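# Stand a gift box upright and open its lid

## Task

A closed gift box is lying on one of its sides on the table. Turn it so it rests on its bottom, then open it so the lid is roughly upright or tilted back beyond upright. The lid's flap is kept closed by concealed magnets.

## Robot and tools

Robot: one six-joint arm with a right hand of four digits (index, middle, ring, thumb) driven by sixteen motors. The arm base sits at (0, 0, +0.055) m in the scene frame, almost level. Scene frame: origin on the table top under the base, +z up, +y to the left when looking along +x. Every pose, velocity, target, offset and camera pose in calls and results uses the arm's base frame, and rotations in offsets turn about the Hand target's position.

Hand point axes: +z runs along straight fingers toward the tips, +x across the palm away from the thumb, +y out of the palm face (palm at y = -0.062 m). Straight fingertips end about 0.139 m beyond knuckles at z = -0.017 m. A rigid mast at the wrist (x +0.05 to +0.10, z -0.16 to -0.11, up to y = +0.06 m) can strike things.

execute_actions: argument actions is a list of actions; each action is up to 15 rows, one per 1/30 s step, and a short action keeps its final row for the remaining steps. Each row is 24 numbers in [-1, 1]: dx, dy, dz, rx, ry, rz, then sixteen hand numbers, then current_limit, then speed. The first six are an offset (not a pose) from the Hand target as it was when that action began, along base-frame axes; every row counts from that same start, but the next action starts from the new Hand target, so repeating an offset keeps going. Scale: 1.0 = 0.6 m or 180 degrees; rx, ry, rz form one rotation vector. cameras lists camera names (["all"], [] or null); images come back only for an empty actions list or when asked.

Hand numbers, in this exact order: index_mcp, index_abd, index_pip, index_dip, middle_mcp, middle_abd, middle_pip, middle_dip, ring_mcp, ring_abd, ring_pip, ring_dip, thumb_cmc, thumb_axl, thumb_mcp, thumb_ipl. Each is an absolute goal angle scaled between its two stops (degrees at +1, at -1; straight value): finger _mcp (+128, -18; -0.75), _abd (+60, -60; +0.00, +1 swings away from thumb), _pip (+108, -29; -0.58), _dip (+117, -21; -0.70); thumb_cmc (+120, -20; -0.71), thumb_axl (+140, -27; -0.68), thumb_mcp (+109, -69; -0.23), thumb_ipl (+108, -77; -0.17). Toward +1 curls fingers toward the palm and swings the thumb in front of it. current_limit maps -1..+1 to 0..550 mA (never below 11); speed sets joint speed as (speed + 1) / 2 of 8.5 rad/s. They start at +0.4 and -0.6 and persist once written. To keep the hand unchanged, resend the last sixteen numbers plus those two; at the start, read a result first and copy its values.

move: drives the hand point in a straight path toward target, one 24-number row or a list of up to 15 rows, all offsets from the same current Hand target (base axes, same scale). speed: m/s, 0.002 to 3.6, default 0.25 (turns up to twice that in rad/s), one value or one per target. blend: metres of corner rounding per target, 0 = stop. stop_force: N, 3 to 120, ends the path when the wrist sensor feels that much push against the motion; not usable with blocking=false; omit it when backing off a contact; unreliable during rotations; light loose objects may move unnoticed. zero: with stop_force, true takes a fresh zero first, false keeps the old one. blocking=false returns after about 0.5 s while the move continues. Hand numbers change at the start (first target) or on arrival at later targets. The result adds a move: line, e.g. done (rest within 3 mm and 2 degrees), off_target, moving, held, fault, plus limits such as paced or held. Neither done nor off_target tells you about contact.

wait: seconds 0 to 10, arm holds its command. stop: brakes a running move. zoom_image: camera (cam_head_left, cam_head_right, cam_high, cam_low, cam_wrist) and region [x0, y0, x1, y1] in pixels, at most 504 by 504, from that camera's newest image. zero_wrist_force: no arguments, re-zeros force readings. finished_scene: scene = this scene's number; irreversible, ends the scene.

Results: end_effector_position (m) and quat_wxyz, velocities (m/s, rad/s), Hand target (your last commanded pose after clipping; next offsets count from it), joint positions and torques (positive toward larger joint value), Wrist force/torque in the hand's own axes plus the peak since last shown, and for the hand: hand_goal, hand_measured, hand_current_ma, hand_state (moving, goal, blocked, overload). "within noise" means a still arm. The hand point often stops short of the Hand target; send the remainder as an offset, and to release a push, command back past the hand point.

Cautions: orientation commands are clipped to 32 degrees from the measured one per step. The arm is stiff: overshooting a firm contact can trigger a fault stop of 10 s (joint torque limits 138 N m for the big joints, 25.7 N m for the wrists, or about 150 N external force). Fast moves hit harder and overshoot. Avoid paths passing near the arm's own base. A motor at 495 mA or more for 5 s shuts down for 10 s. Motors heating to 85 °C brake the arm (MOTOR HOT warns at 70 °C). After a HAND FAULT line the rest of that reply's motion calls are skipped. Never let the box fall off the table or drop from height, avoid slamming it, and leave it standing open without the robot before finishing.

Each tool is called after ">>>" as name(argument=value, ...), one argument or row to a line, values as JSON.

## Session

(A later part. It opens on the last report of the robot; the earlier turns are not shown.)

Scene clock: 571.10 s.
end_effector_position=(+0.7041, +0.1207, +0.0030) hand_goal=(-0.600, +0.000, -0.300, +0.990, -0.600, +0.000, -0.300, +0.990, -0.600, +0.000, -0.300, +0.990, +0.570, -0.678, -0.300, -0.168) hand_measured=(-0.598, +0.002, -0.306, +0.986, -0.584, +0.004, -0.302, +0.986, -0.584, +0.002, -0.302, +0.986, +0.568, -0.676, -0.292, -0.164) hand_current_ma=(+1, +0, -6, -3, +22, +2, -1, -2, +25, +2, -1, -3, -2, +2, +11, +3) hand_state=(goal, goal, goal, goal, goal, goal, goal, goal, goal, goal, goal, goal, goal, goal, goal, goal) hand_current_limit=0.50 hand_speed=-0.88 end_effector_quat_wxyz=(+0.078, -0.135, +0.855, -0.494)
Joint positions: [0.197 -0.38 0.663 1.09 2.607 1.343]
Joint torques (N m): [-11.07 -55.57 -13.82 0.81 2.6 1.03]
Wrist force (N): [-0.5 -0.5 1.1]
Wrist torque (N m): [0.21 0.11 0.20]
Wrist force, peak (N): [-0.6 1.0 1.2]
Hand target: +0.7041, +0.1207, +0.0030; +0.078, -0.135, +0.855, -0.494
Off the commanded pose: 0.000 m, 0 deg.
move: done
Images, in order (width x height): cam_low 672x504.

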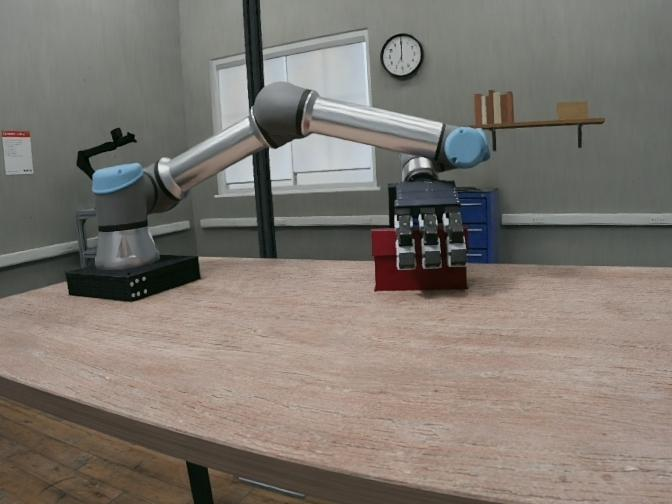

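>>> move(
  target=[0,0,0,0,0,0,-0.6,0,-0.3,0.99,-0.6,0,-0.3,0.99,-0.6,0,-0.3,0.99,-0.7,-0.678,-0.23,-0.168,0.5,-0.6],
)

>>> move(
  target=[
    [0.001,-0.003,0.025,-0.053,-0.0172,0,-0.6,0,-0.3,0.99,-0.6,0,-0.3,0.99,-0.6,0,-0.3,0.99,-0.7,-0.678,-0.23,-0.168,0.5,-0.6],
    [0,0,0.0583,-0.132,-0.0429,0,-0.6,0,-0.3,0.99,-0.6,0,-0.3,0.99,-0.6,0,-0.3,0.99,-0.7,-0.678,-0.23,-0.168,0.5,-0.6],
  ],
  speed=0.08,
  blend=0.005,
  cameras=["cam_low","cam_high"],
)

>>> zoom_image(
  camera="cam_low",
  region=[340, 150, 520, 320],
)

Scene clock: 577.00 s.
end_effector_position=(+0.7041, +0.1207, +0.0030) hand_goal=(-0.600, +0.000, -0.300, +0.990, -0.600, +0.000, -0.300, +0.990, -0.600, +0.000, -0.300, +0.990, -0.700, -0.678, -0.230, -0.168) hand_measured=(-0.598, +0.002, -0.306, +0.986, -0.584, +0.004, -0.302, +0.986, -0.584, +0.002, -0.302, +0.986, -0.680, -0.676, -0.230, -0.166) hand_current_ma=(+1, +0, -6, -3, +22, +2, -1, -2, +25, +2, -1, -3, +29, +2, +0, +3) hand_state=(goal, goal, goal, goal, goal, goal, goal, goal, goal, goal, goal, goal, goal, goal, goal, goal) hand_current_limit=0.50 hand_speed=-0.60 end_effector_quat_wxyz=(+0.078, -0.135, +0.855, -0.494)
Joint positions: [0.197 -0.38 0.663 1.09 2.607 1.343]
Joint torques (N m): [-11.78 -57.07 -15.05 1.07 2.79 1.05]
Wrist force (N): [-0.5 0.0 0.9]
Wrist torque (N m): [0.25 0.13 0.16]
Wrist force, peak (N): [-0.8 0.0 1.3]
Hand target: +0.7041, +0.1207, +0.0030; +0.078, -0.135, +0.855, -0.494
Off the commanded pose: 0.000 m, 0 deg.
move: done

Scene clock: 578.97 s.
end_effector_position=(+0.7046, +0.1194, +0.0216) hand_goal=(-0.600, +0.000, -0.300, +0.990, -0.600, +0.000, -0.300, +0.990, -0.600, +0.000, -0.300, +0.990, -0.700, -0.678, -0.230, -0.168) hand_measured=(-0.596, +0.002, -0.302, +0.986, -0.586, +0.004, -0.302, +0.986, -0.584, +0.002, -0.302, +0.986, -0.682, -0.676, -0.230, -0.166) hand_current_ma=(+4, +0, -2, -3, +22, +2, -1, -2, +25, +2, -1, -3, +29, +2, +0, +3) hand_state=(goal, goal, goal, goal, goal, goal, goal, goal, goal, goal, goal, goal, goal, goal, goal, goal) hand_current_limit=0.50 hand_speed=-0.60 end_effector_quat_wxyz=(+0.093, -0.125, +0.795, -0.586)
Joint positions: [0.251 -0.344 0.642 1.073 2.835 1.362]
Joint torques (N m): [-12.52 -73.31 -10.56 4 -0.55 -2.39]
Wrist force (N): [-0.7 -0.2 1.1]
Wrist torque (N m): [0.29 0.20 0.17]
Wrist force, peak (N): [-0.8 -0.7 1.5]
Hand target: +0.7046, +0.1193, +0.0216; +0.093, -0.125, +0.795, -0.586 (not the last commanded pose)
Off the commanded pose: 0.016 m, 12 deg.
move: held (a check stopped the path); path passed 1 of 2 targets; limits=held
pose unreachable: on one or more control steps of this call, first in action 0 (counted from 0), an arm could not follow its commanded pose, so it was not sent that pose on those steps. It may still have moved: this result reports where it is.
cause: moving toward the commanded pose would bring two parts of the arm too close to each other (joints 4 (wrist 1) to 6 (wrist 3) lie between them).
Images, in order (width x height): cam_high 672x504, cam_low 672x504.

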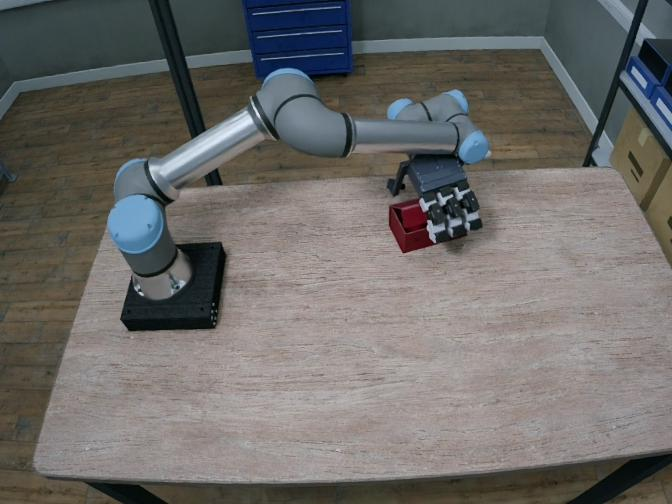

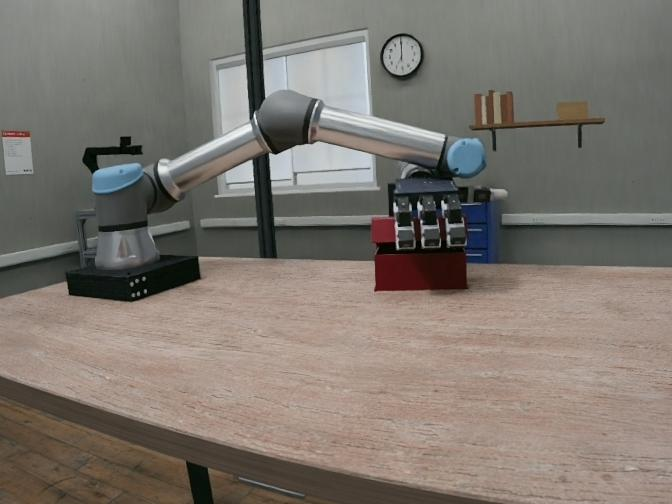

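Scaled by 2.800 from the camera's 672x504 image, which has a finer 960x720 frame.

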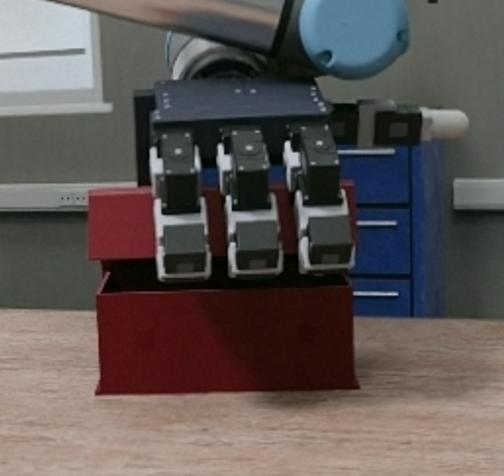

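>>> move(
  target=[0.003,-0.01,-0.025,0,0,0,-0.6,0,-0.3,0.99,-0.6,0,-0.3,0.99,-0.6,0,-0.3,0.99,-0.7,-0.678,-0.23,-0.168,0.5,-0.6],
  speed=0.08,
  cameras=["cam_low"],
)

>>> zoom_image(
  camera="cam_low",
  region=[340, 150, 520, 320],
)

Scene clock: 584.13 s.
end_effector_position=(+0.7064, +0.1133, +0.0066) hand_goal=(-0.600, +0.000, -0.300, +0.990, -0.600, +0.000, -0.300, +0.990, -0.600, +0.000, -0.300, +0.990, -0.700, -0.678, -0.230, -0.168) hand_measured=(-0.594, +0.002, -0.302, +0.986, -0.586, +0.004, -0.302, +0.986, -0.584, +0.002, -0.302, +0.986, -0.682, -0.676, -0.230, -0.166) hand_current_ma=(+5, +0, -1, -3, +22, +2, -1, -2, +25, +2, -1, -3, +29, +2, +0, +3) hand_state=(goal, goal, goal, goal, goal, goal, goal, goal, goal, goal, goal, goal, goal, goal, goal, goal) hand_current_limit=0.50 hand_speed=-0.60 end_effector_quat_wxyz=(+0.093, -0.125, +0.795, -0.586)
Joint positions: [0.241 -0.335 0.657 1.021 2.833 1.333]
Joint torques (N m): [-14.28 -52.81 -10.51 0.37 -0.34 -2.04]
Wrist force (N): [0.0 -0.4 0.7]
Wrist torque (N m): [0.32 0.11 0.31]
Wrist force, peak (N): [-0.7 -0.7 1.2]
Hand target: +0.7064, +0.1133, +0.0066; +0.093, -0.125, +0.795, -0.586
Off the commanded pose: 0.000 m, 0 deg.
move: done
Images, in order (width x height): cam_low 672x504.

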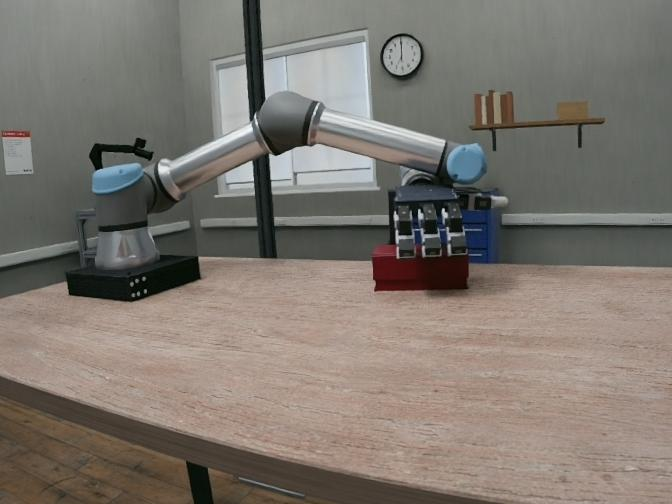

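Scaled by 2.800 from the camera's 672x504 image, which has a finer 960x720 frame.

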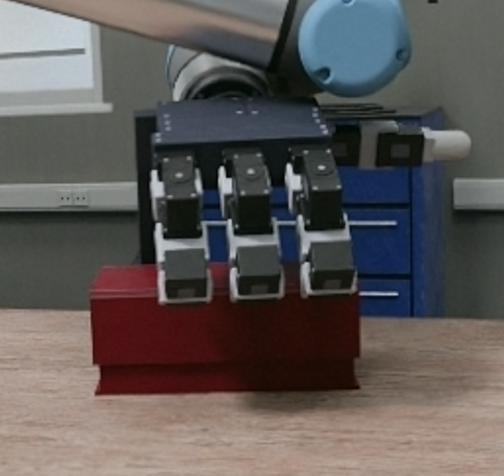

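>>> move(
  target=[0.01,-0.03,0.0,0,0,0,-0.89,0,-0.431,-0.1,-0.89,0,-0.431,-0.1,-0.89,0,-0.431,-0.1,-0.7,-0.678,-0.23,-0.168,0.4,-0.6],
)

>>> move(
  target=[
    [-0.0138,0.0423,0.17,0.0697,0.0227,0,-0.89,0,-0.431,-0.1,-0.89,0,-0.431,-0.1,-0.89,0,-0.431,-0.1,0.571,-0.678,-0.449,-0.168,0.4,-0.3],
    [-0.0138,0.0423,-0.006,0.0697,0.0227,0,-0.89,0,-0.431,-0.1,-0.89,0,-0.431,-0.1,-0.89,0,-0.431,-0.1,0.571,-0.678,-0.449,-0.168,0.4,-0.3],
  ],
)

>>> move(
  target=[0,0,0,0,0,0,-0.5,0,-0.577,-0.048,-0.35,0,-0.577,-0.048,-0.35,0,-0.577,-0.048,0.571,-0.678,-0.2,-0.168,0.4,-0.7],
)

>>> move(
  target=[0,0,0,0,0,0,-0.4,0,-0.577,-0.048,-0.05,0,-0.577,-0.03,-0.05,0,-0.577,-0.03,0.571,-0.678,0.2,-0.05,0.74,-0.8],
  cameras=["cam_low"],
)

>>> zoom_image(
  camera="cam_low",
  region=[360, 190, 520, 320],
)

Scene clock: 599.37 s.
end_effector_position=(+0.7124, +0.0953, +0.0066) hand_goal=(-0.890, +0.000, -0.432, -0.100, -0.890, +0.000, -0.432, -0.100, -0.890, +0.000, -0.432, -0.100, -0.700, -0.678, -0.230, -0.168) hand_measured=(-0.872, +0.002, -0.426, -0.096, -0.870, +0.004, -0.426, -0.098, -0.870, +0.002, -0.426, -0.096, -0.682, -0.676, -0.230, -0.166) hand_current_ma=(+31, +0, +5, +3, +31, +2, +6, +2, +36, +2, +6, +2, +29, +2, +0, +3) hand_state=(goal, goal, goal, goal, goal, goal, goal, goal, blocked, goal, goal, goal, goal, goal, goal, goal) hand_current_limit=0.40 hand_speed=-0.60 end_effector_quat_wxyz=(+0.093, -0.125, +0.795, -0.586)
Joint positions: [0.213 -0.36 0.686 0.933 2.825 1.245]
Joint torques (N m): [-14.83 -72.05 -10.74 0.29 -0.55 -2.21]
Wrist force (N): [-0.5 -0.5 1.0]
Wrist torque (N m): [0.25 0.17 0.28]
Wrist force, peak (N): [-0.7 -0.9 1.0]
Hand target: +0.7124, +0.0953, +0.0066; +0.093, -0.125, +0.795, -0.586
Off the commanded pose: 0.000 m, 0 deg.
move: done

Scene clock: 601.27 s.
end_effector_position=(+0.7041, +0.1207, +0.0031) hand_goal=(-0.890, +0.000, -0.432, -0.100, -0.890, +0.000, -0.432, -0.100, -0.890, +0.000, -0.432, -0.100, +0.570, -0.678, -0.450, -0.168) hand_measured=(-0.874, +0.002, -0.426, -0.096, -0.874, +0.002, -0.426, -0.098, -0.872, +0.002, -0.426, -0.096, +0.568, -0.676, -0.444, -0.166) hand_current_ma=(+26, +0, +5, +2, +26, +2, +6, +2, +30, +2, +6, +2, -1, +1, +10, +2) hand_state=(goal, goal, goal, goal, goal, goal, goal, goal, goal, goal, goal, goal, goal, goal, goal, goal) hand_current_limit=0.40 hand_speed=-0.30 end_effector_quat_wxyz=(+0.078, -0.135, +0.857, -0.491)
Joint positions: [0.195 -0.383 0.664 1.091 2.599 1.341]
Joint torques (N m): [2.08 -46.31 -28.58 0.24 -0.63 -2.25]
Wrist force (N): [-0.6 -0.4 0.4]
Wrist torque (N m): [0.25 0.11 0.28]
Wrist force, peak (N): [-0.5 -2.1 -0.5]
Hand target: +0.7041, +0.1207, +0.0030; +0.078, -0.135, +0.857, -0.491
Off the commanded pose: 0.000 m, 0 deg.
move: done

Scene clock: 602.10 s.
end_effector_position=(+0.7041, +0.1207, +0.0030) hand_goal=(-0.500, +0.000, -0.578, -0.048, -0.350, +0.000, -0.578, -0.048, -0.350, +0.000, -0.578, -0.048, +0.570, -0.678, -0.200, -0.168) hand_measured=(-0.496, +0.002, -0.572, -0.052, -0.348, +0.002, -0.572, -0.050, -0.346, +0.002, -0.572, -0.050, +0.568, -0.676, -0.200, -0.166) hand_current_ma=(+3, +0, +5, -2, +2, +2, +5, -2, +2, +2, +5, -2, -1, +1, +0, +2) hand_state=(goal, goal, goal, goal, goal, goal, goal, goal, goal, goal, goal, goal, goal, goal, goal, goal) hand_current_limit=0.40 hand_speed=-0.70 end_effector_quat_wxyz=(+0.078, -0.135, +0.857, -0.491)
Joint positions: [0.195 -0.383 0.664 1.091 2.599 1.341]
Joint torques (N m): [-12.19 -47.8 -28.09 0.57 -0.41 -2.31]
Wrist force (N): [-0.5 -0.3 0.4]
Wrist torque (N m): [0.31 0.09 0.30]
Wrist force, peak (N): [-0.5 -0.7 0.7]
Hand target: +0.7041, +0.1207, +0.0030; +0.078, -0.135, +0.857, -0.491
Off the commanded pose: 0.000 m, 0 deg.
move: done

Scene clock: 602.77 s.
end_effector_position=(+0.7041, +0.1207, +0.0030) hand_goal=(-0.400, +0.000, -0.578, -0.048, -0.050, +0.000, -0.578, -0.030, -0.050, +0.000, -0.578, -0.030, +0.570, -0.678, +0.200, -0.050) hand_measured=(-0.396, +0.002, -0.572, -0.052, -0.210, +0.010, -0.614, -0.038, -0.174, +0.006, -0.608, -0.034, +0.540, -0.676, -0.106, -0.070) hand_current_ma=(+2, +0, +4, -2, -478, +10, -70, -8, -436, +5, -55, -4, -57, +1, -479, -50) hand_state=(goal, goal, goal, goal, blocked, goal, blocked, goal, blocked, goal, blocked, goal, blocked, goal, blocked, blocked) hand_current_limit=0.74 hand_speed=-0.80 end_effector_quat_wxyz=(+0.078, -0.135, +0.857, -0.491)
Joint positions: [0.195 -0.383 0.664 1.091 2.599 1.341]
Joint torques (N m): [-13.5 -48.05 -24.89 0.54 0.02 -1.75]
Wrist force (N): [-0.6 -8.6 -1.8]
Wrist torque (N m): [0.50 0.10 -0.08]
Wrist force, peak (N): [-0.6 -8.8 -1.8]
Hand target: +0.7041, +0.1207, +0.0030; +0.078, -0.135, +0.857, -0.491
Off the commanded pose: 0.000 m, 0 deg.
move: done
Images, in order (width x height): cam_low 672x504.

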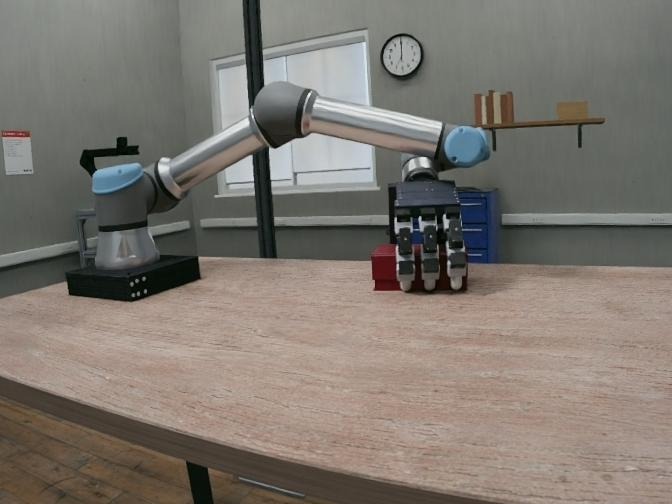

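Scaled by 3.150 from the camera's 672x504 image, which has a finer 960x720 frame.

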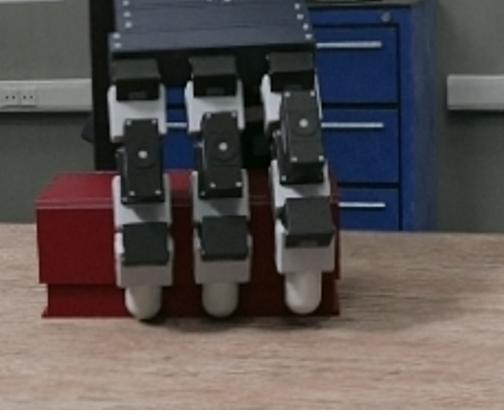

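Repeatable. Run the whole sequence.

>>> move(
  target=[0,0,0,0,0,0,-0.12,0,-0.577,-0.048,-0.05,0,-0.577,-0.03,-0.05,0,-0.577,-0.03,0.571,-0.678,0.2,-0.05,0.74,-0.8],
)

>>> move(
  target=[0,0,0,0,0,0,-0.15,0,-0.577,0.3,-0.05,0,-0.577,-0.03,-0.05,0,-0.577,-0.03,0.571,-0.678,0.2,-0.05,0.74,-0.8],
)

>>> move(
  target=[0,0,0,0,0,0,-0.25,0,-0.5,0.5,-0.05,0,-0.577,-0.03,-0.05,0,-0.577,-0.03,0.571,-0.678,0.2,-0.05,0.74,-0.8],
)

>>> move(
  target=[0,0,0,0,0,0,-0.33,0,-0.5,0.7,-0.05,0,-0.577,-0.03,-0.05,0,-0.577,-0.03,0.571,-0.678,0.2,-0.05,0.74,-0.8],
)

>>> move(
  target=[0,0,0,0,0,0,-0.4,0,-0.5,0.88,-0.05,0,-0.577,-0.03,-0.05,0,-0.577,-0.03,0.571,-0.678,0.2,-0.05,0.7,-0.8],
)

>>> move(
  target=[0,0,0,0,0,0,-0.47,0,-0.45,0.97,-0.05,0,-0.577,-0.03,-0.05,0,-0.577,-0.03,0.571,-0.678,0.2,-0.05,0.7,-0.8],
)

>>> move(
  target=[0,0,0,0,0,0,-0.6,0,-0.3,0.99,-0.05,0,-0.577,-0.03,-0.05,0,-0.577,-0.03,0.571,-0.678,0.2,-0.05,0.7,-0.8],
  cameras=["cam_low"],
)

>>> zoom_image(
  camera="cam_low",
  region=[360, 170, 520, 320],
)

Scene clock: 610.27 s.
end_effector_position=(+0.7041, +0.1207, +0.0030) hand_goal=(-0.120, +0.000, -0.578, -0.048, -0.050, +0.000, -0.578, -0.030, -0.050, +0.000, -0.578, -0.030, +0.570, -0.678, +0.200, -0.050) hand_measured=(-0.266, +0.000, -0.584, -0.052, -0.202, +0.010, -0.614, -0.038, -0.166, +0.006, -0.608, -0.036, +0.540, -0.670, -0.106, -0.082) hand_current_ma=(-478, +0, -5, -2, -478, +10, -71, -9, -405, +5, -55, -6, -57, +13, -479, -88) hand_state=(blocked, goal, goal, goal, blocked, goal, blocked, goal, blocked, goal, blocked, goal, blocked, goal, blocked, blocked) hand_current_limit=0.74 hand_speed=-0.80 end_effector_quat_wxyz=(+0.078, -0.135, +0.857, -0.491)
Joint positions: [0.195 -0.383 0.664 1.091 2.599 1.341]
Joint torques (N m): [-10.02 -50.36 -12.77 1.03 0.22 0.7]
Wrist force (N): [-0.3 -12.2 -1.5]
Wrist torque (N m): [0.62 0.10 0.15]
Wrist force, peak (N): [-0.3 -12.7 -1.6]
Hand target: +0.7041, +0.1207, +0.0030; +0.078, -0.135, +0.857, -0.491
Off the commanded pose: 0.000 m, 0 deg.
move: done

Scene clock: 611.00 s.
end_effector_position=(+0.7041, +0.1207, +0.0030) hand_goal=(-0.150, +0.000, -0.578, +0.300, -0.050, +0.000, -0.578, -0.030, -0.050, +0.000, -0.578, -0.030, +0.570, -0.678, +0.200, -0.050) hand_measured=(-0.266, +0.000, -0.638, +0.138, -0.190, +0.010, -0.614, -0.038, -0.156, +0.006, -0.608, -0.036, +0.540, -0.666, -0.116, -0.084) hand_current_ma=(-399, +0, -146, -479, -478, +10, -71, -9, -353, +5, -55, -6, -57, +22, -479, -99) hand_state=(blocked, goal, blocked, blocked, blocked, goal, blocked, goal, blocked, goal, blocked, goal, blocked, goal, blocked, blocked) hand_current_limit=0.74 hand_speed=-0.80 end_effector_quat_wxyz=(+0.078, -0.135, +0.857, -0.491)
Joint positions: [0.195 -0.383 0.664 1.091 2.599 1.341]
Joint torques (N m): [-8.78 -50.37 -13.22 1.34 -1.92 1.17]
Wrist force (N): [-0.2 -5.0 -0.2]
Wrist torque (N m): [0.52 0.15 -0.01]
Wrist force, peak (N): [-0.5 -12.2 -1.6]
Hand target: +0.7041, +0.1207, +0.0030; +0.078, -0.135, +0.857, -0.491
Off the commanded pose: 0.000 m, 0 deg.
move: done

Scene clock: 612.03 s.
end_effector_position=(+0.7041, +0.1207, +0.0030) hand_goal=(-0.250, +0.000, -0.500, +0.500, -0.050, +0.000, -0.578, -0.030, -0.050, +0.000, -0.578, -0.030, +0.570, -0.678, +0.200, -0.050) hand_measured=(-0.310, +0.004, -0.608, +0.268, -0.182, +0.010, -0.614, -0.038, -0.146, +0.006, -0.608, -0.038, +0.540, -0.666, -0.130, -0.086) hand_current_ma=(-155, +2, -329, -478, -478, +10, -71, -9, -306, +5, -55, -7, -57, +22, -479, -103) hand_state=(blocked, goal, blocked, blocked, blocked, goal, blocked, goal, blocked, goal, blocked, goal, blocked, goal, blocked, blocked) hand_current_limit=0.74 hand_speed=-0.80 end_effector_quat_wxyz=(+0.078, -0.135, +0.857, -0.491)
Joint positions: [0.195 -0.383 0.664 1.091 2.599 1.341]
Joint torques (N m): [-8.01 -50.89 -12.99 1.22 -0.39 0.7]
Wrist force (N): [-0.1 -3.5 0.3]
Wrist torque (N m): [0.46 0.14 0.01]
Wrist force, peak (N): [-0.1 -6.0 -1.2]
Hand target: +0.7041, +0.1207, +0.0030; +0.078, -0.135, +0.857, -0.491
Off the commanded pose: 0.000 m, 0 deg.
move: done

Scene clock: 612.87 s.
end_effector_position=(+0.7041, +0.1207, +0.0030) hand_goal=(-0.330, +0.000, -0.500, +0.700, -0.050, +0.000, -0.578, -0.030, -0.050, +0.000, -0.578, -0.030, +0.570, -0.678, +0.200, -0.050) hand_measured=(-0.380, +0.006, -0.578, +0.504, -0.176, +0.008, -0.604, -0.038, -0.134, +0.004, -0.608, -0.038, +0.536, -0.664, -0.146, -0.088) hand_current_ma=(-121, +4, -212, -478, -449, +8, -46, -9, -257, +3, -55, -7, -66, +22, -479, -112) hand_state=(blocked, goal, blocked, blocked, blocked, goal, blocked, goal, blocked, goal, blocked, goal, blocked, goal, blocked, blocked) hand_current_limit=0.74 hand_speed=-0.80 end_effector_quat_wxyz=(+0.078, -0.135, +0.857, -0.491)
Joint positions: [0.195 -0.383 0.664 1.091 2.599 1.341]
Joint torques (N m): [-6.78 -51.97 -14.44 1.56 1.22 1.01]
Wrist force (N): [-0.2 -1.0 1.0]
Wrist torque (N m): [0.43 0.19 -0.02]
Wrist force, peak (N): [-0.1 -4.2 -0.9]
Hand target: +0.7041, +0.1207, +0.0030; +0.078, -0.135, +0.857, -0.491
Off the commanded pose: 0.000 m, 0 deg.
move: done

Scene clock: 613.60 s.
end_effector_position=(+0.7041, +0.1207, +0.0030) hand_goal=(-0.400, +0.000, -0.500, +0.880, -0.050, +0.000, -0.578, -0.030, -0.050, +0.000, -0.578, -0.030, +0.570, -0.678, +0.200, -0.050) hand_measured=(-0.440, +0.006, -0.570, +0.810, -0.160, +0.008, -0.606, -0.044, -0.120, +0.002, -0.608, -0.042, +0.534, -0.664, -0.164, -0.088) hand_current_ma=(-88, +4, -176, -179, -375, +6, -48, -18, -194, +2, -55, -15, -72, +22, -468, -116) hand_state=(blocked, goal, blocked, blocked, blocked, goal, blocked, goal, blocked, goal, blocked, goal, blocked, goal, blocked, blocked) hand_current_limit=0.70 hand_speed=-0.80 end_effector_quat_wxyz=(+0.078, -0.135, +0.857, -0.491)
Joint positions: [0.195 -0.383 0.664 1.091 2.599 1.341]
Joint torques (N m): [-5.95 -52.22 -13.39 1.24 2.53 0.9]
Wrist force (N): [-0.6 0.4 1.2]
Wrist torque (N m): [0.41 0.08 0.23]
Wrist force, peak (N): [-0.8 0.6 1.3]
Hand target: +0.7041, +0.1207, +0.0030; +0.078, -0.135, +0.857, -0.491
Off the commanded pose: 0.000 m, 0 deg.
move: done

Scene clock: 614.10 s.
end_effector_position=(+0.7041, +0.1207, +0.0030) hand_goal=(-0.470, +0.000, -0.450, +0.970, -0.050, +0.000, -0.578, -0.030, -0.050, +0.000, -0.578, -0.030, +0.570, -0.678, +0.200, -0.050) hand_measured=(-0.484, +0.006, -0.496, +0.916, -0.160, +0.008, -0.610, -0.044, -0.120, +0.004, -0.608, -0.044, +0.532, -0.664, -0.164, -0.088) hand_current_ma=(-20, +4, -101, -128, -370, +6, -60, -20, -194, +2, -55, -17, -79, +22, -467, -116) hand_state=(goal, goal, blocked, blocked, blocked, goal, blocked, goal, blocked, goal, blocked, goal, blocked, goal, blocked, blocked) hand_current_limit=0.70 hand_speed=-0.80 end_effector_quat_wxyz=(+0.078, -0.135, +0.857, -0.491)
Joint positions: [0.195 -0.383 0.664 1.091 2.599 1.341]
Joint torques (N m): [-5.88 -50.66 -14.09 1.7 2.51 0.69]
Wrist force (N): [-0.4 -1.0 -0.2]
Wrist torque (N m): [0.41 0.13 0.19]
Wrist force, peak (N): [-0.6 -1.5 -0.8]
Hand target: +0.7041, +0.1207, +0.0030; +0.078, -0.135, +0.857, -0.491
Off the commanded pose: 0.000 m, 0 deg.
move: done

Scene clock: 614.60 s.
end_effector_position=(+0.7041, +0.1207, +0.0030) hand_goal=(-0.600, +0.000, -0.300, +0.990, -0.050, +0.000, -0.578, -0.030, -0.050, +0.000, -0.578, -0.030, +0.570, -0.678, +0.200, -0.050) hand_measured=(-0.584, +0.004, -0.314, +0.968, -0.160, +0.010, -0.614, -0.044, -0.120, +0.006, -0.608, -0.044, +0.528, -0.664, -0.164, -0.088) hand_current_ma=(+25, +3, -18, -37, -370, +10, -68, -20, -194, +4, -55, -17, -89, +22, -468, -116) hand_state=(goal, goal, goal, blocked, blocked, goal, blocked, goal, blocked, goal, blocked, goal, blocked, goal, blocked, blocked) hand_current_limit=0.70 hand_speed=-0.80 end_effector_quat_wxyz=(+0.078, -0.135, +0.857, -0.491)
Joint positions: [0.195 -0.383 0.664 1.091 2.599 1.341]
Joint torques (N m): [-5 -52.08 -14.28 1.62 2.59 1.01]
Wrist force (N): [-1.2 -3.6 -1.2]
Wrist torque (N m): [0.41 0.12 0.19]
Wrist force, peak (N): [-1.2 -3.9 -1.6]
Hand target: +0.7041, +0.1207, +0.0030; +0.078, -0.135, +0.857, -0.491
Off the commanded pose: 0.000 m, 0 deg.
move: done
Images, in order (width x height): cam_low 672x504.

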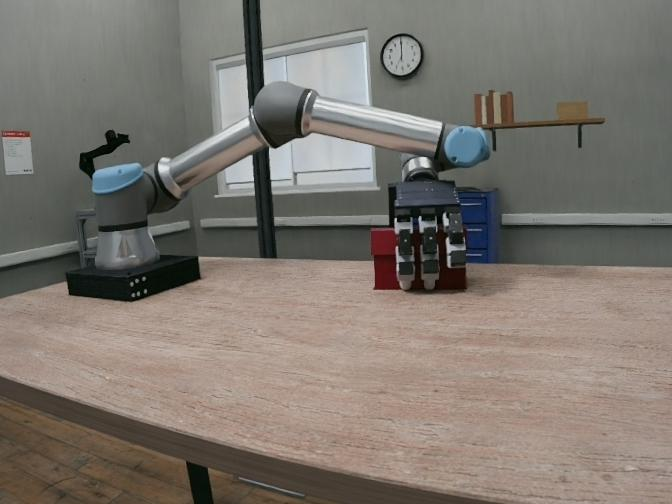

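Scaled by 3.150 from the camera's 672x504 image, which has a finer 960x720 frame.

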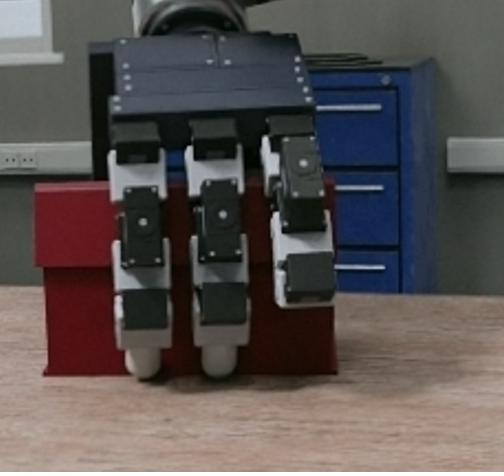

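>>> move(
  target=[0,0,0,0,0,0,-0.6,0,-0.3,0.99,-0.33,0,-0.5,0.7,-0.33,0,-0.5,0.7,0.571,-0.678,0,-0.1,0.5,-0.88],
)

>>> move(
  target=[0,0,0,0,0,0,-0.6,0,-0.3,0.99,-0.47,0,-0.45,0.97,-0.47,0,-0.45,0.97,0.571,-0.678,-0.1,-0.1,0.5,-0.88],
)

>>> move(
  target=[0,0,0,0,0,0,-0.6,0,-0.3,0.99,-0.6,0,-0.3,0.99,-0.6,0,-0.3,0.99,0.571,-0.678,-0.3,-0.168,0.5,-0.88],
)

>>> move(
  target=[0,0,0,0,0,0,-0.6,0,-0.3,0.99,-0.6,0,-0.3,0.99,-0.6,0,-0.3,0.99,-0.7,-0.678,-0.23,-0.168,0.5,-0.6],
)

>>> move(
  target=[
    [0.0005,-0.0015,0.031,-0.058,-0.0189,0,-0.6,0,-0.3,0.99,-0.6,0,-0.3,0.99,-0.6,0,-0.3,0.99,-0.7,-0.678,-0.23,-0.168,0.5,-0.6],
    [-0.0067,0.0206,0.0772,-0.058,-0.0189,0,-0.6,0,-0.3,0.99,-0.6,0,-0.3,0.99,-0.6,0,-0.3,0.99,-0.7,-0.678,-0.23,-0.168,0.5,-0.6],
  ],
  speed=0.08,
  blend=0.005,
  cameras=["cam_low","cam_high"],
)

>>> zoom_image(
  camera="cam_low",
  region=[340, 130, 520, 310],
)

Scene clock: 623.37 s.
end_effector_position=(+0.7041, +0.1207, +0.0030) hand_goal=(-0.600, +0.000, -0.300, +0.990, -0.330, +0.000, -0.500, +0.700, -0.330, +0.000, -0.500, +0.700, +0.570, -0.678, +0.000, -0.100) hand_measured=(-0.606, +0.002, -0.310, +0.986, -0.388, +0.008, -0.554, +0.618, -0.356, +0.002, -0.524, +0.658, +0.534, -0.668, -0.132, -0.130) hand_current_ma=(-5, +0, -10, -2, -149, +8, -124, -227, -47, +2, -38, -89, -71, +15, -413, -84) hand_state=(goal, goal, goal, goal, blocked, goal, blocked, blocked, blocked, goal, blocked, blocked, blocked, goal, blocked, blocked) hand_current_limit=0.50 hand_speed=-0.88 end_effector_quat_wxyz=(+0.078, -0.135, +0.857, -0.491)
Joint positions: [0.195 -0.383 0.664 1.091 2.599 1.341]
Joint torques (N m): [-0.49 -53.81 -13.08 2.18 2.65 1.06]
Wrist force (N): [-0.3 0.6 0.5]
Wrist torque (N m): [0.25 -0.02 0.44]
Wrist force, peak (N): [-1.0 -4.0 -1.4]
Hand target: +0.7041, +0.1207, +0.0030; +0.078, -0.135, +0.857, -0.491
Off the commanded pose: 0.000 m, 0 deg.
move: done

Scene clock: 624.27 s.
end_effector_position=(+0.7041, +0.1207, +0.0030) hand_goal=(-0.600, +0.000, -0.300, +0.990, -0.470, +0.000, -0.450, +0.970, -0.470, +0.000, -0.450, +0.970, +0.570, -0.678, -0.100, -0.100) hand_measured=(-0.606, +0.002, -0.310, +0.982, -0.478, +0.006, -0.474, +0.948, -0.456, +0.002, -0.452, +0.966, +0.560, -0.668, -0.140, -0.124) hand_current_ma=(-6, +0, -11, -9, -9, +4, -40, -35, +21, +2, -1, -3, -13, +14, -117, -60) hand_state=(goal, goal, goal, goal, goal, goal, blocked, blocked, goal, goal, goal, goal, goal, goal, blocked, blocked) hand_current_limit=0.50 hand_speed=-0.88 end_effector_quat_wxyz=(+0.078, -0.135, +0.857, -0.491)
Joint positions: [0.195 -0.383 0.664 1.091 2.599 1.341]
Joint torques (N m): [0.44 -56.07 -13.52 2.08 2.67 0.96]
Wrist force (N): [-0.3 1.3 1.5]
Wrist torque (N m): [0.31 0.05 0.34]
Wrist force, peak (N): [-0.4 2.0 1.7]
Hand target: +0.7041, +0.1207, +0.0030; +0.078, -0.135, +0.857, -0.491
Off the commanded pose: 0.000 m, 0 deg.
move: done

Scene clock: 625.13 s.
end_effector_position=(+0.7041, +0.1207, +0.0030) hand_goal=(-0.600, +0.000, -0.300, +0.990, -0.600, +0.000, -0.300, +0.990, -0.600, +0.000, -0.300, +0.990, +0.570, -0.678, -0.300, -0.168) hand_measured=(-0.598, +0.002, -0.308, +0.982, -0.586, +0.004, -0.302, +0.986, -0.584, +0.002, -0.302, +0.986, +0.568, -0.676, -0.292, -0.164) hand_current_ma=(+1, +0, -7, -9, +22, +2, -1, -2, +25, +2, -1, -3, -2, +2, +11, +3) hand_state=(goal, goal, goal, goal, goal, goal, goal, goal, goal, goal, goal, goal, goal, goal, goal, goal) hand_current_limit=0.50 hand_speed=-0.88 end_effector_quat_wxyz=(+0.078, -0.135, +0.857, -0.491)
Joint positions: [0.195 -0.383 0.664 1.091 2.599 1.341]
Joint torques (N m): [0.67 -55.27 -13.75 2.45 2.85 0.84]
Wrist force (N): [-0.5 -0.2 1.1]
Wrist torque (N m): [0.27 0.09 0.30]
Wrist force, peak (N): [-0.4 2.0 1.3]
Hand target: +0.7041, +0.1207, +0.0030; +0.078, -0.135, +0.857, -0.491
Off the commanded pose: 0.000 m, 0 deg.
move: done

Scene clock: 626.33 s.
end_effector_position=(+0.7041, +0.1207, +0.0030) hand_goal=(-0.600, +0.000, -0.300, +0.990, -0.600, +0.000, -0.300, +0.990, -0.600, +0.000, -0.300, +0.990, -0.700, -0.678, -0.230, -0.168) hand_measured=(-0.598, +0.002, -0.308, +0.982, -0.586, +0.004, -0.302, +0.986, -0.584, +0.002, -0.302, +0.986, -0.682, -0.676, -0.230, -0.166) hand_current_ma=(+1, +0, -7, -9, +22, +2, -1, -2, +25, +2, -1, -3, +29, +2, +0, +3) hand_state=(goal, goal, goal, goal, goal, goal, goal, goal, goal, goal, goal, goal, goal, goal, goal, goal) hand_current_limit=0.50 hand_speed=-0.60 end_effector_quat_wxyz=(+0.078, -0.135, +0.857, -0.491)
Joint positions: [0.195 -0.383 0.664 1.091 2.599 1.341]
Joint torques (N m): [2.9 -56.55 -12.87 2.29 2.72 0.93]
Wrist force (N): [-0.6 -0.3 1.0]
Wrist torque (N m): [0.20 0.14 0.24]
Wrist force, peak (N): [-0.8 -0.3 1.3]
Hand target: +0.7041, +0.1207, +0.0030; +0.078, -0.135, +0.857, -0.491
Off the commanded pose: 0.000 m, 0 deg.
move: done

Scene clock: 628.47 s.
end_effector_position=(+0.7001, +0.1330, +0.0494) hand_goal=(-0.600, +0.000, -0.300, +0.990, -0.600, +0.000, -0.300, +0.990, -0.600, +0.000, -0.300, +0.990, -0.700, -0.678, -0.230, -0.168) hand_measured=(-0.594, +0.002, -0.304, +0.982, -0.586, +0.004, -0.302, +0.986, -0.584, +0.002, -0.302, +0.986, -0.682, -0.676, -0.230, -0.166) hand_current_ma=(+5, +0, -4, -9, +22, +2, -1, -2, +25, +2, -1, -3, +29, +2, +0, +3) hand_state=(goal, goal, goal, goal, goal, goal, goal, goal, goal, goal, goal, goal, goal, goal, goal, goal) hand_current_limit=0.50 hand_speed=-0.60 end_effector_quat_wxyz=(+0.090, -0.127, +0.806, -0.571)
Joint positions: [0.263 -0.367 0.613 1.184 2.799 1.422]
Joint torques (N m): [16.34 -48.13 -28.72 3.96 4.24 1.98]
Wrist force (N): [-1.2 -0.2 0.8]
Wrist torque (N m): [0.29 0.27 0.14]
Wrist force, peak (N): [-0.9 -0.2 1.5]
Hand target: +0.7001, +0.1330, +0.0494; +0.090, -0.127, +0.806, -0.571
Off the commanded pose: 0.000 m, 0 deg.
move: done
Images, in order (width x height): cam_high 672x504, cam_low 672x504.

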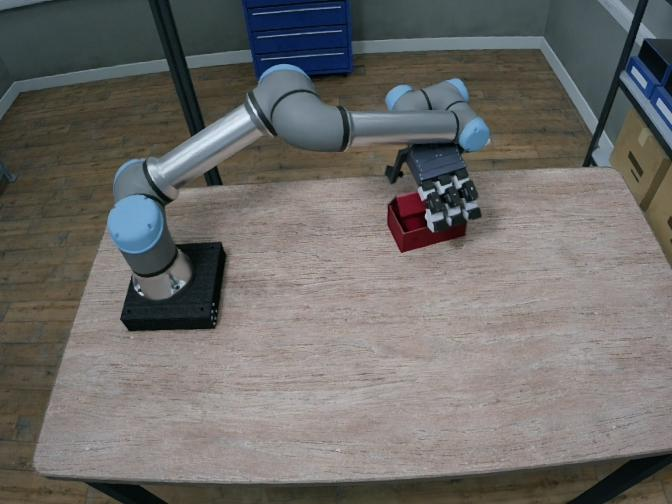

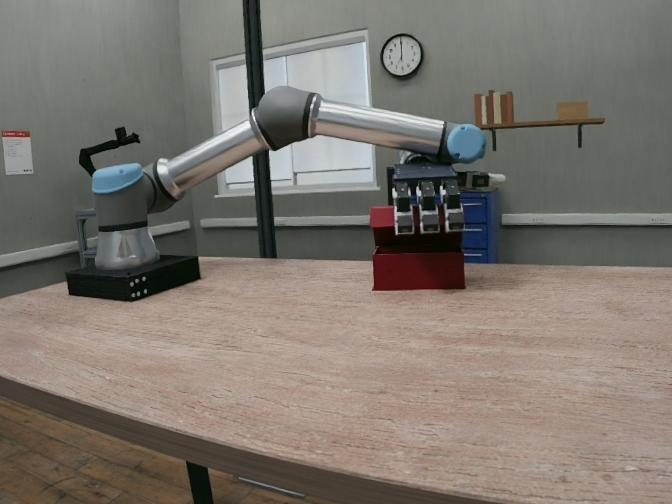

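Scaled by 2.800 from the camera's 672x504 image, which has a finer 960x720 frame.

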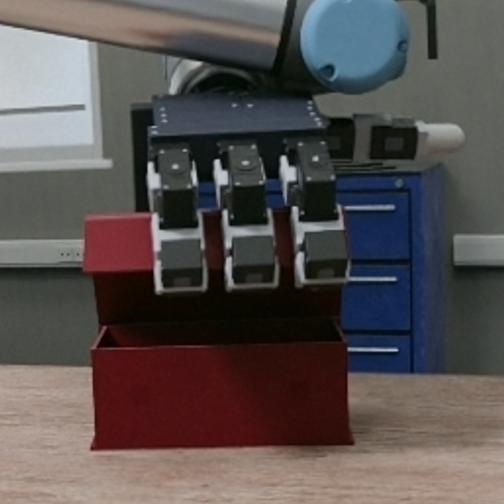

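>>> move(
  target=[
    [-0.0103,0.0317,0.0388,0,0,0,-0.6,0,-0.3,0.99,-0.6,0,-0.3,0.99,-0.6,0,-0.3,0.99,-0.7,-0.678,-0.23,-0.168,0.5,-0.6],
    [-0.0185,0.0571,0.0597,0,0,0,-0.6,0,-0.3,0.99,-0.6,0,-0.3,0.99,-0.6,0,-0.3,0.99,-0.7,-0.678,-0.23,-0.168,0.5,-0.6],
    [-0.0278,0.0856,0.0755,0,0,0,-0.6,0,-0.3,0.99,-0.6,0,-0.3,0.99,-0.6,0,-0.3,0.99,-0.7,-0.678,-0.23,-0.168,0.5,-0.6],
    [-0.0376,0.1157,0.0857,0,0,0,-0.6,0,-0.3,0.99,-0.6,0,-0.3,0.99,-0.6,0,-0.3,0.99,-0.7,-0.678,-0.23,-0.168,0.5,-0.6],
  ],
  speed=0.08,
  blend=[0.005,0.005,0.005,0],
  cameras=["cam_low","cam_high"],
)

>>> zoom_image(
  camera="cam_low",
  region=[340, 130, 520, 310],
)

>>> zoom_image(
  camera="cam_high",
  region=[370, 130, 520, 270],
)

Scene clock: 634.23 s.
end_effector_position=(+0.7001, +0.1332, +0.0496) hand_goal=(-0.600, +0.000, -0.300, +0.990, -0.600, +0.000, -0.300, +0.990, -0.600, +0.000, -0.300, +0.990, -0.700, -0.678, -0.230, -0.168) hand_measured=(-0.594, +0.002, -0.302, +0.984, -0.586, +0.004, -0.302, +0.986, -0.584, +0.002, -0.302, +0.986, -0.682, -0.676, -0.230, -0.166) hand_current_ma=(+5, +0, -1, -5, +22, +2, -1, -2, +25, +2, -1, -3, +29, +2, +0, +3) hand_state=(goal, goal, goal, goal, goal, goal, goal, goal, goal, goal, goal, goal, goal, goal, goal, goal) hand_current_limit=0.50 hand_speed=-0.60 end_effector_quat_wxyz=(+0.090, -0.127, +0.806, -0.571)
Joint positions: [0.263 -0.367 0.612 1.185 2.799 1.422]
Joint torques (N m): [-13.62 -49.69 -10.32 0.26 1.13 -2.5]
Wrist force (N): [-0.8 -0.3 0.7]
Wrist torque (N m): [0.29 0.22 0.26]
Wrist force, peak (N): [-1.0 -0.1 1.8]
Hand target: +0.7001, +0.1332, +0.0495; +0.090, -0.127, +0.806, -0.571 (not the last commanded pose)
Off the commanded pose: 0.089 m, 0 deg.
move: held (a check stopped the path); path passed 0 of 4 targets; limits=held
pose unreachable: on one or more control steps of this call, first in action 0 (counted from 0), an arm could not follow its commanded pose, so it was not sent that pose on those steps. It may still have moved: this result reports where it is.
cause: moving toward the commanded pose would bring two parts of the arm too close to each other (joints 4 (wrist 1) to 6 (wrist 3) lie between them).
Images, in order (width x height): cam_high 672x504, cam_low 672x504.

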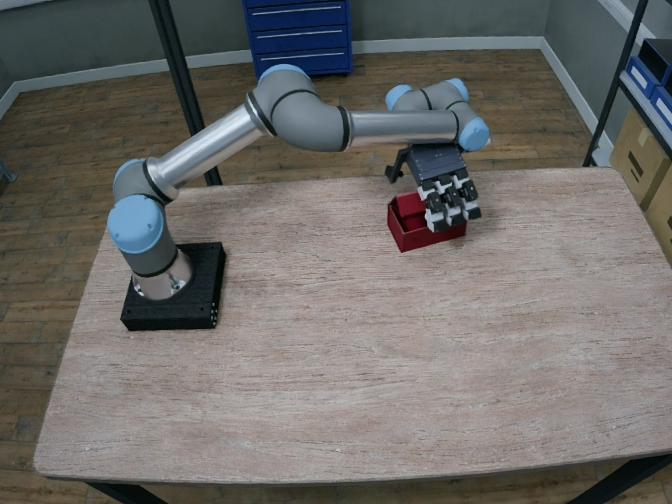

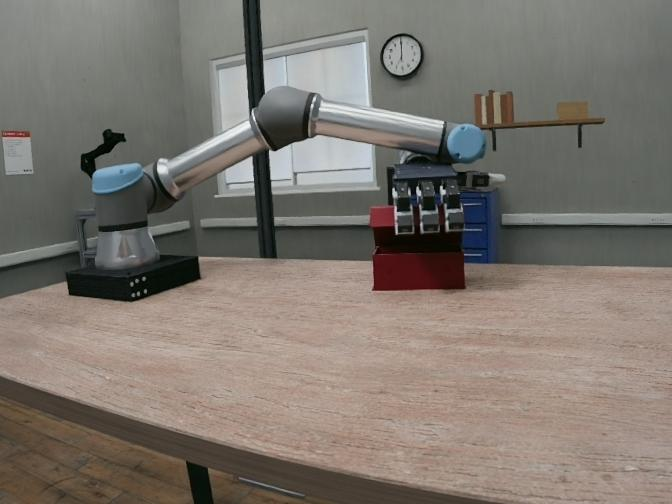

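Scaled by 2.800 from the camera's 672x504 image, which has a finer 960x720 frame.

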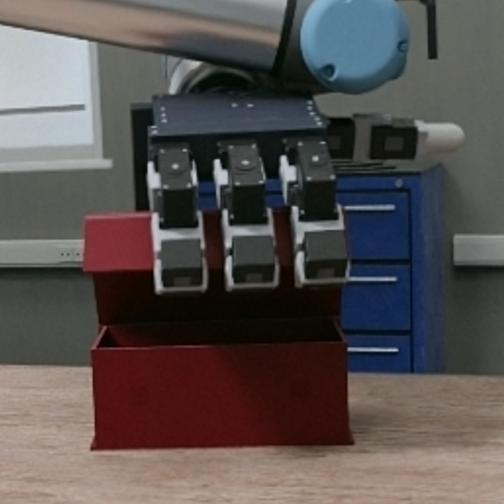

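Scaled by 3.360 from the camera's 672x504 image, which has a finer 960x720 frame.

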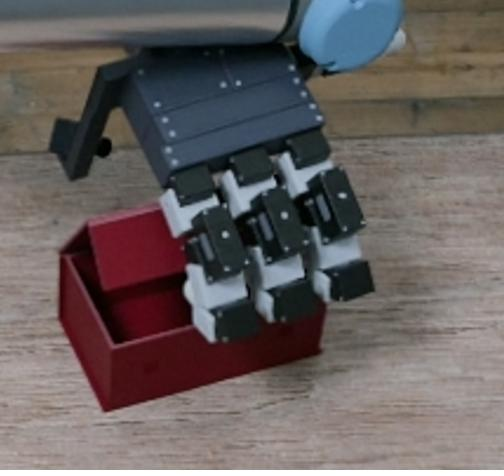

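>>> move(
  target=[
    [-0.005,0.017,0.022,0.028,0.009,0.05,-0.6,0,-0.3,0.99,-0.6,0,-0.3,0.99,-0.6,0,-0.3,0.99,-0.7,-0.678,-0.23,-0.168,0.5,-0.6],
    [-0.011,0.0335,0.043,0.028,0.009,0.05,-0.6,0,-0.3,0.99,-0.6,0,-0.3,0.99,-0.6,0,-0.3,0.99,-0.7,-0.678,-0.23,-0.168,0.5,-0.6],
  ],
  speed=0.08,
  blend=[0.005,0],
  cameras=["cam_low","cam_high"],
)

Scene clock: 657.43 s.
end_effector_position=(+0.6935, +0.1532, +0.0753) hand_goal=(-0.600, +0.000, -0.300, +0.990, -0.600, +0.000, -0.300, +0.990, -0.600, +0.000, -0.300, +0.990, -0.700, -0.678, -0.230, -0.168) hand_measured=(-0.594, +0.002, -0.302, +0.984, -0.586, +0.002, -0.302, +0.986, -0.584, +0.002, -0.302, +0.986, -0.682, -0.676, -0.230, -0.166) hand_current_ma=(+5, +0, -1, -5, +22, +2, -1, -2, +25, +2, -1, -3, +29, +2, +0, +3) hand_state=(goal, goal, goal, goal, goal, goal, goal, goal, goal, goal, goal, goal, goal, goal, goal, goal) hand_current_limit=0.50 hand_speed=-0.60 end_effector_quat_wxyz=(+0.129, -0.194, +0.819, -0.524)
Joint positions: [0.261 -0.557 0.808 0.89 2.664 1.103]
Joint torques (N m): [15.78 -59.79 -27.08 3.59 4.06 1.91]
Wrist force (N): [-0.5 -0.6 0.4]
Wrist torque (N m): [0.26 0.17 0.14]
Wrist force, peak (N): [-0.8 -0.6 1.3]
Hand target: +0.6935, +0.1533, +0.0753; +0.129, -0.194, +0.819, -0.524
Off the commanded pose: 0.000 m, 0 deg.
move: done
Images, in order (width x height): cam_high 672x504, cam_low 672x504.

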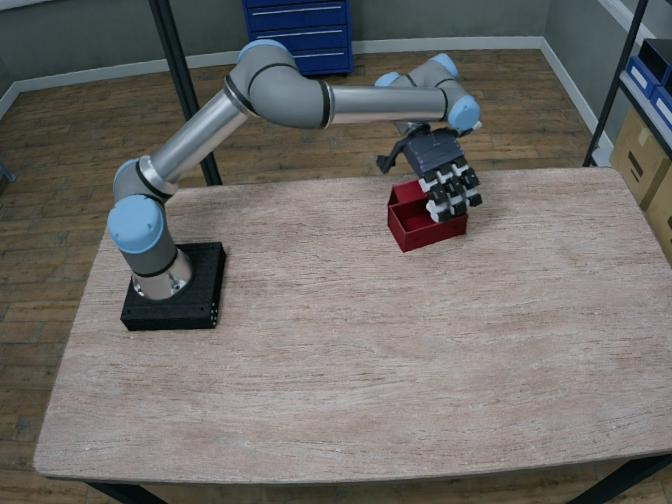

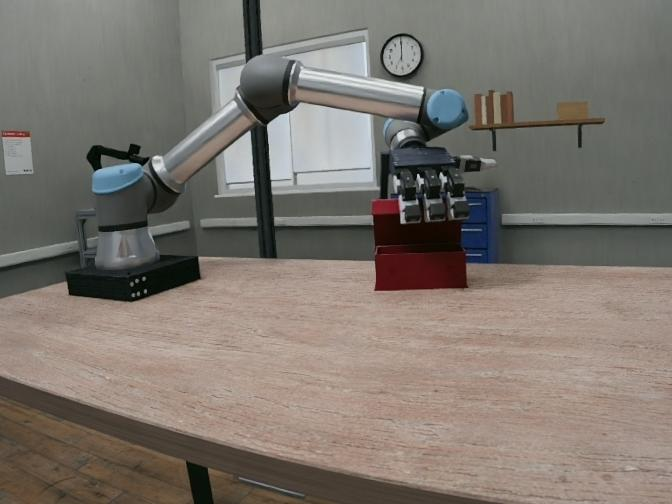

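>>> move(
  target=[
    [-0.0129,0.0396,0.029,0,0,0,-0.6,0,-0.3,0.99,-0.6,0,-0.3,0.99,-0.6,0,-0.3,0.99,-0.7,-0.678,-0.23,-0.168,0.5,-0.6],
    [-0.033,0.1014,0.0495,0,0,0,-0.6,0,-0.3,0.99,-0.6,0,-0.3,0.99,-0.6,0,-0.3,0.99,-0.7,-0.678,-0.23,-0.168,0.5,-0.6],
  ],
  speed=0.08,
  blend=[0.01,0],
  cameras=["cam_low","cam_high"],
)

>>> zoom_image(
  camera="cam_low",
  region=[340, 130, 520, 310],
)

Scene clock: 662.47 s.
end_effector_position=(+0.6737, +0.2141, +0.1050) hand_goal=(-0.600, +0.000, -0.300, +0.990, -0.600, +0.000, -0.300, +0.990, -0.600, +0.000, -0.300, +0.990, -0.700, -0.678, -0.230, -0.168) hand_measured=(-0.594, +0.002, -0.302, +0.986, -0.586, +0.002, -0.302, +0.986, -0.584, +0.002, -0.302, +0.986, -0.682, -0.676, -0.230, -0.166) hand_current_ma=(+5, +0, -1, -3, +22, +2, -1, -2, +25, +2, -1, -3, +29, +2, +0, +3) hand_state=(goal, goal, goal, goal, goal, goal, goal, goal, goal, goal, goal, goal, goal, goal, goal, goal) hand_current_limit=0.50 hand_speed=-0.60 end_effector_quat_wxyz=(+0.129, -0.194, +0.819, -0.524)
Joint positions: [0.359 -0.501 0.667 1.161 2.696 1.31]
Joint torques (N m): [14.56 -44.71 -28.72 4.27 3.9 2.04]
Wrist force (N): [-0.6 -0.4 0.7]
Wrist torque (N m): [0.28 0.16 0.15]
Wrist force, peak (N): [-0.7 -0.9 1.0]
Hand target: +0.6737, +0.2141, +0.1050; +0.129, -0.194, +0.819, -0.524
Off the commanded pose: 0.000 m, 0 deg.
move: done
Images, in order (width x height): cam_high 672x504, cam_low 672x504.

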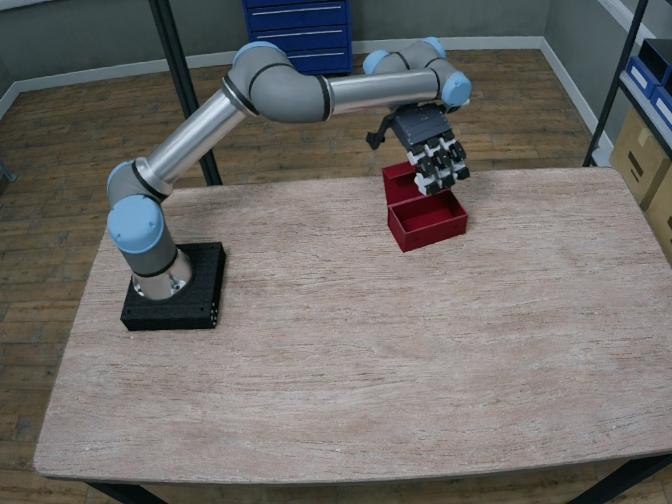

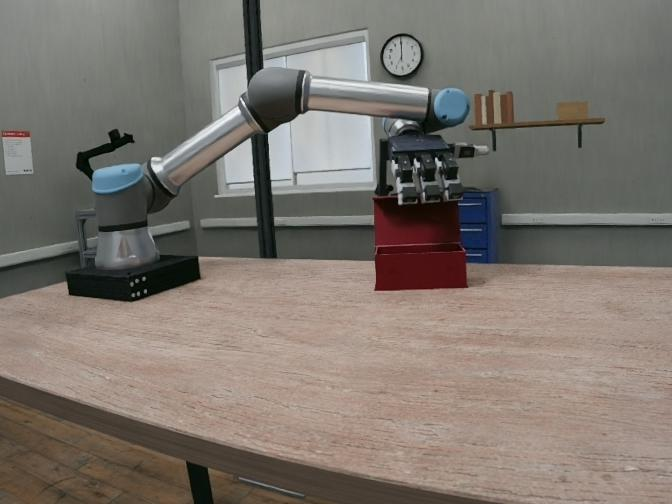

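Scaled by 2.800 from the camera's 672x504 image, which has a finer 960x720 frame.

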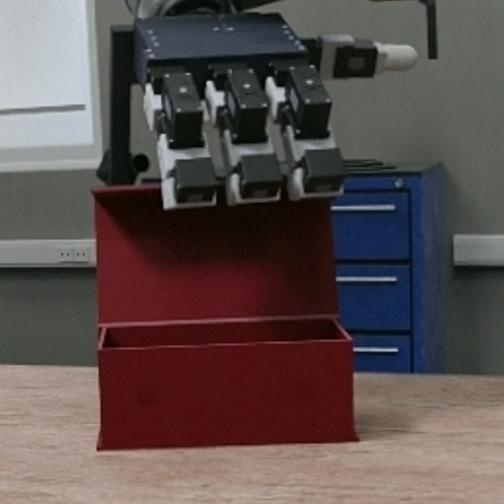

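>>> move(
  target=[-0.0195,0.060,-0.006,0,0,0,-0.6,0,-0.3,0.99,-0.6,0,-0.3,0.99,-0.6,0,-0.3,0.99,-0.7,-0.678,-0.23,-0.168,0.5,-0.6],
  speed=0.08,
  cameras=["cam_low","cam_high"],
)

>>> zoom_image(
  camera="cam_low",
  region=[340, 130, 520, 310],
)

>>> zoom_image(
  camera="cam_high",
  region=[370, 130, 520, 270],
)

Scene clock: 666.20 s.
end_effector_position=(+0.6620, +0.2501, +0.1014) hand_goal=(-0.600, +0.000, -0.300, +0.990, -0.600, +0.000, -0.300, +0.990, -0.600, +0.000, -0.300, +0.990, -0.700, -0.678, -0.230, -0.168) hand_measured=(-0.594, +0.002, -0.302, +0.986, -0.586, +0.002, -0.302, +0.986, -0.584, +0.002, -0.302, +0.986, -0.682, -0.676, -0.230, -0.166) hand_current_ma=(+5, +0, -1, -3, +22, +2, -1, -2, +25, +2, -1, -3, +29, +2, +0, +3) hand_state=(goal, goal, goal, goal, goal, goal, goal, goal, goal, goal, goal, goal, goal, goal, goal, goal) hand_current_limit=0.50 hand_speed=-0.60 end_effector_quat_wxyz=(+0.129, -0.194, +0.819, -0.524)
Joint positions: [0.415 -0.443 0.59 1.297 2.707 1.441]
Joint torques (N m): [14.73 -45.98 -29.37 3.89 4.21 2.26]
Wrist force (N): [-0.5 -0.4 0.9]
Wrist torque (N m): [0.25 0.16 0.17]
Wrist force, peak (N): [-0.5 -0.8 1.0]
Hand target: +0.6620, +0.2501, +0.1014; +0.129, -0.194, +0.819, -0.524
Off the commanded pose: 0.000 m, 0 deg.
move: done
Images, in order (width x height): cam_high 672x504, cam_low 672x504.

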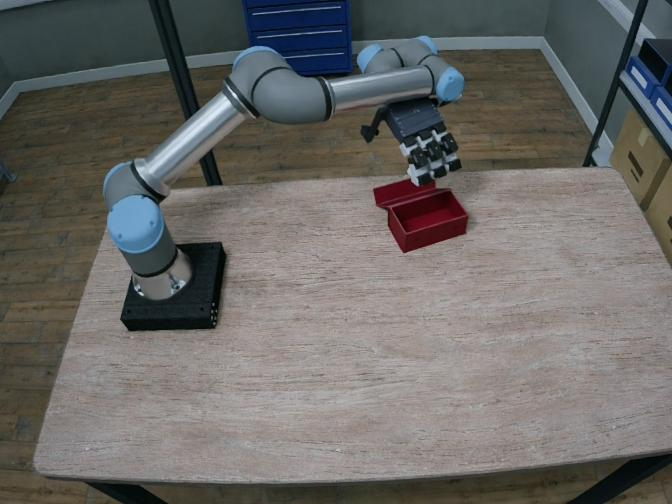

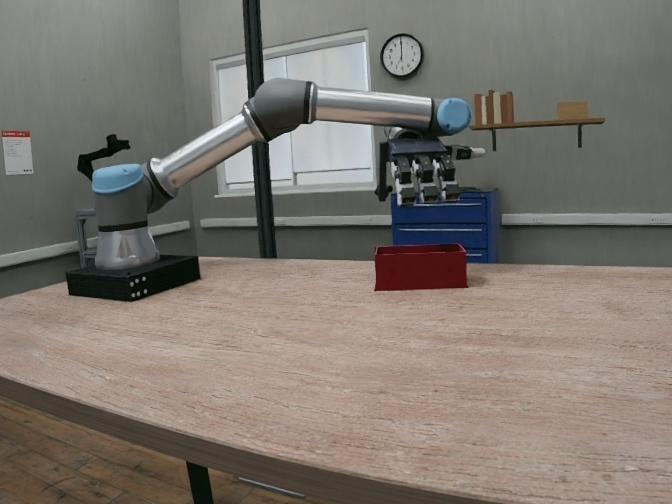

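Scaled by 2.800 from the camera's 672x504 image, which has a finer 960x720 frame.

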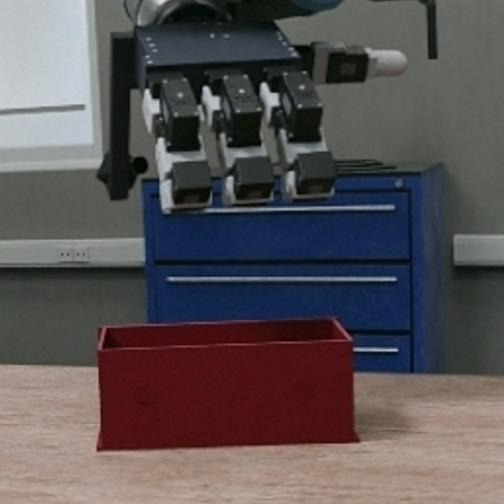

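Scaled by 3.360 from the camera's 672x504 image, which has a finer 960x720 frame.

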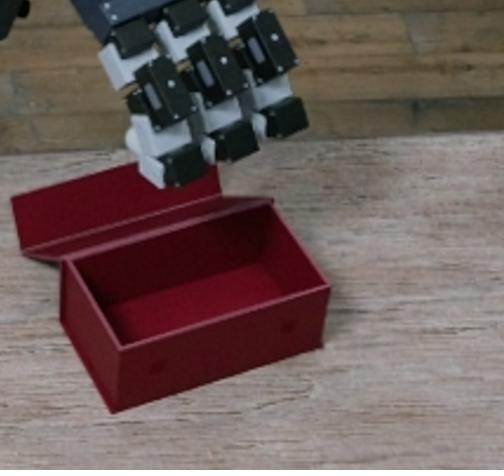

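Lid is fully folded back and the hand is clear.

>>> finished_scene(
  scene=2,
)

The scene is finished: the task was done.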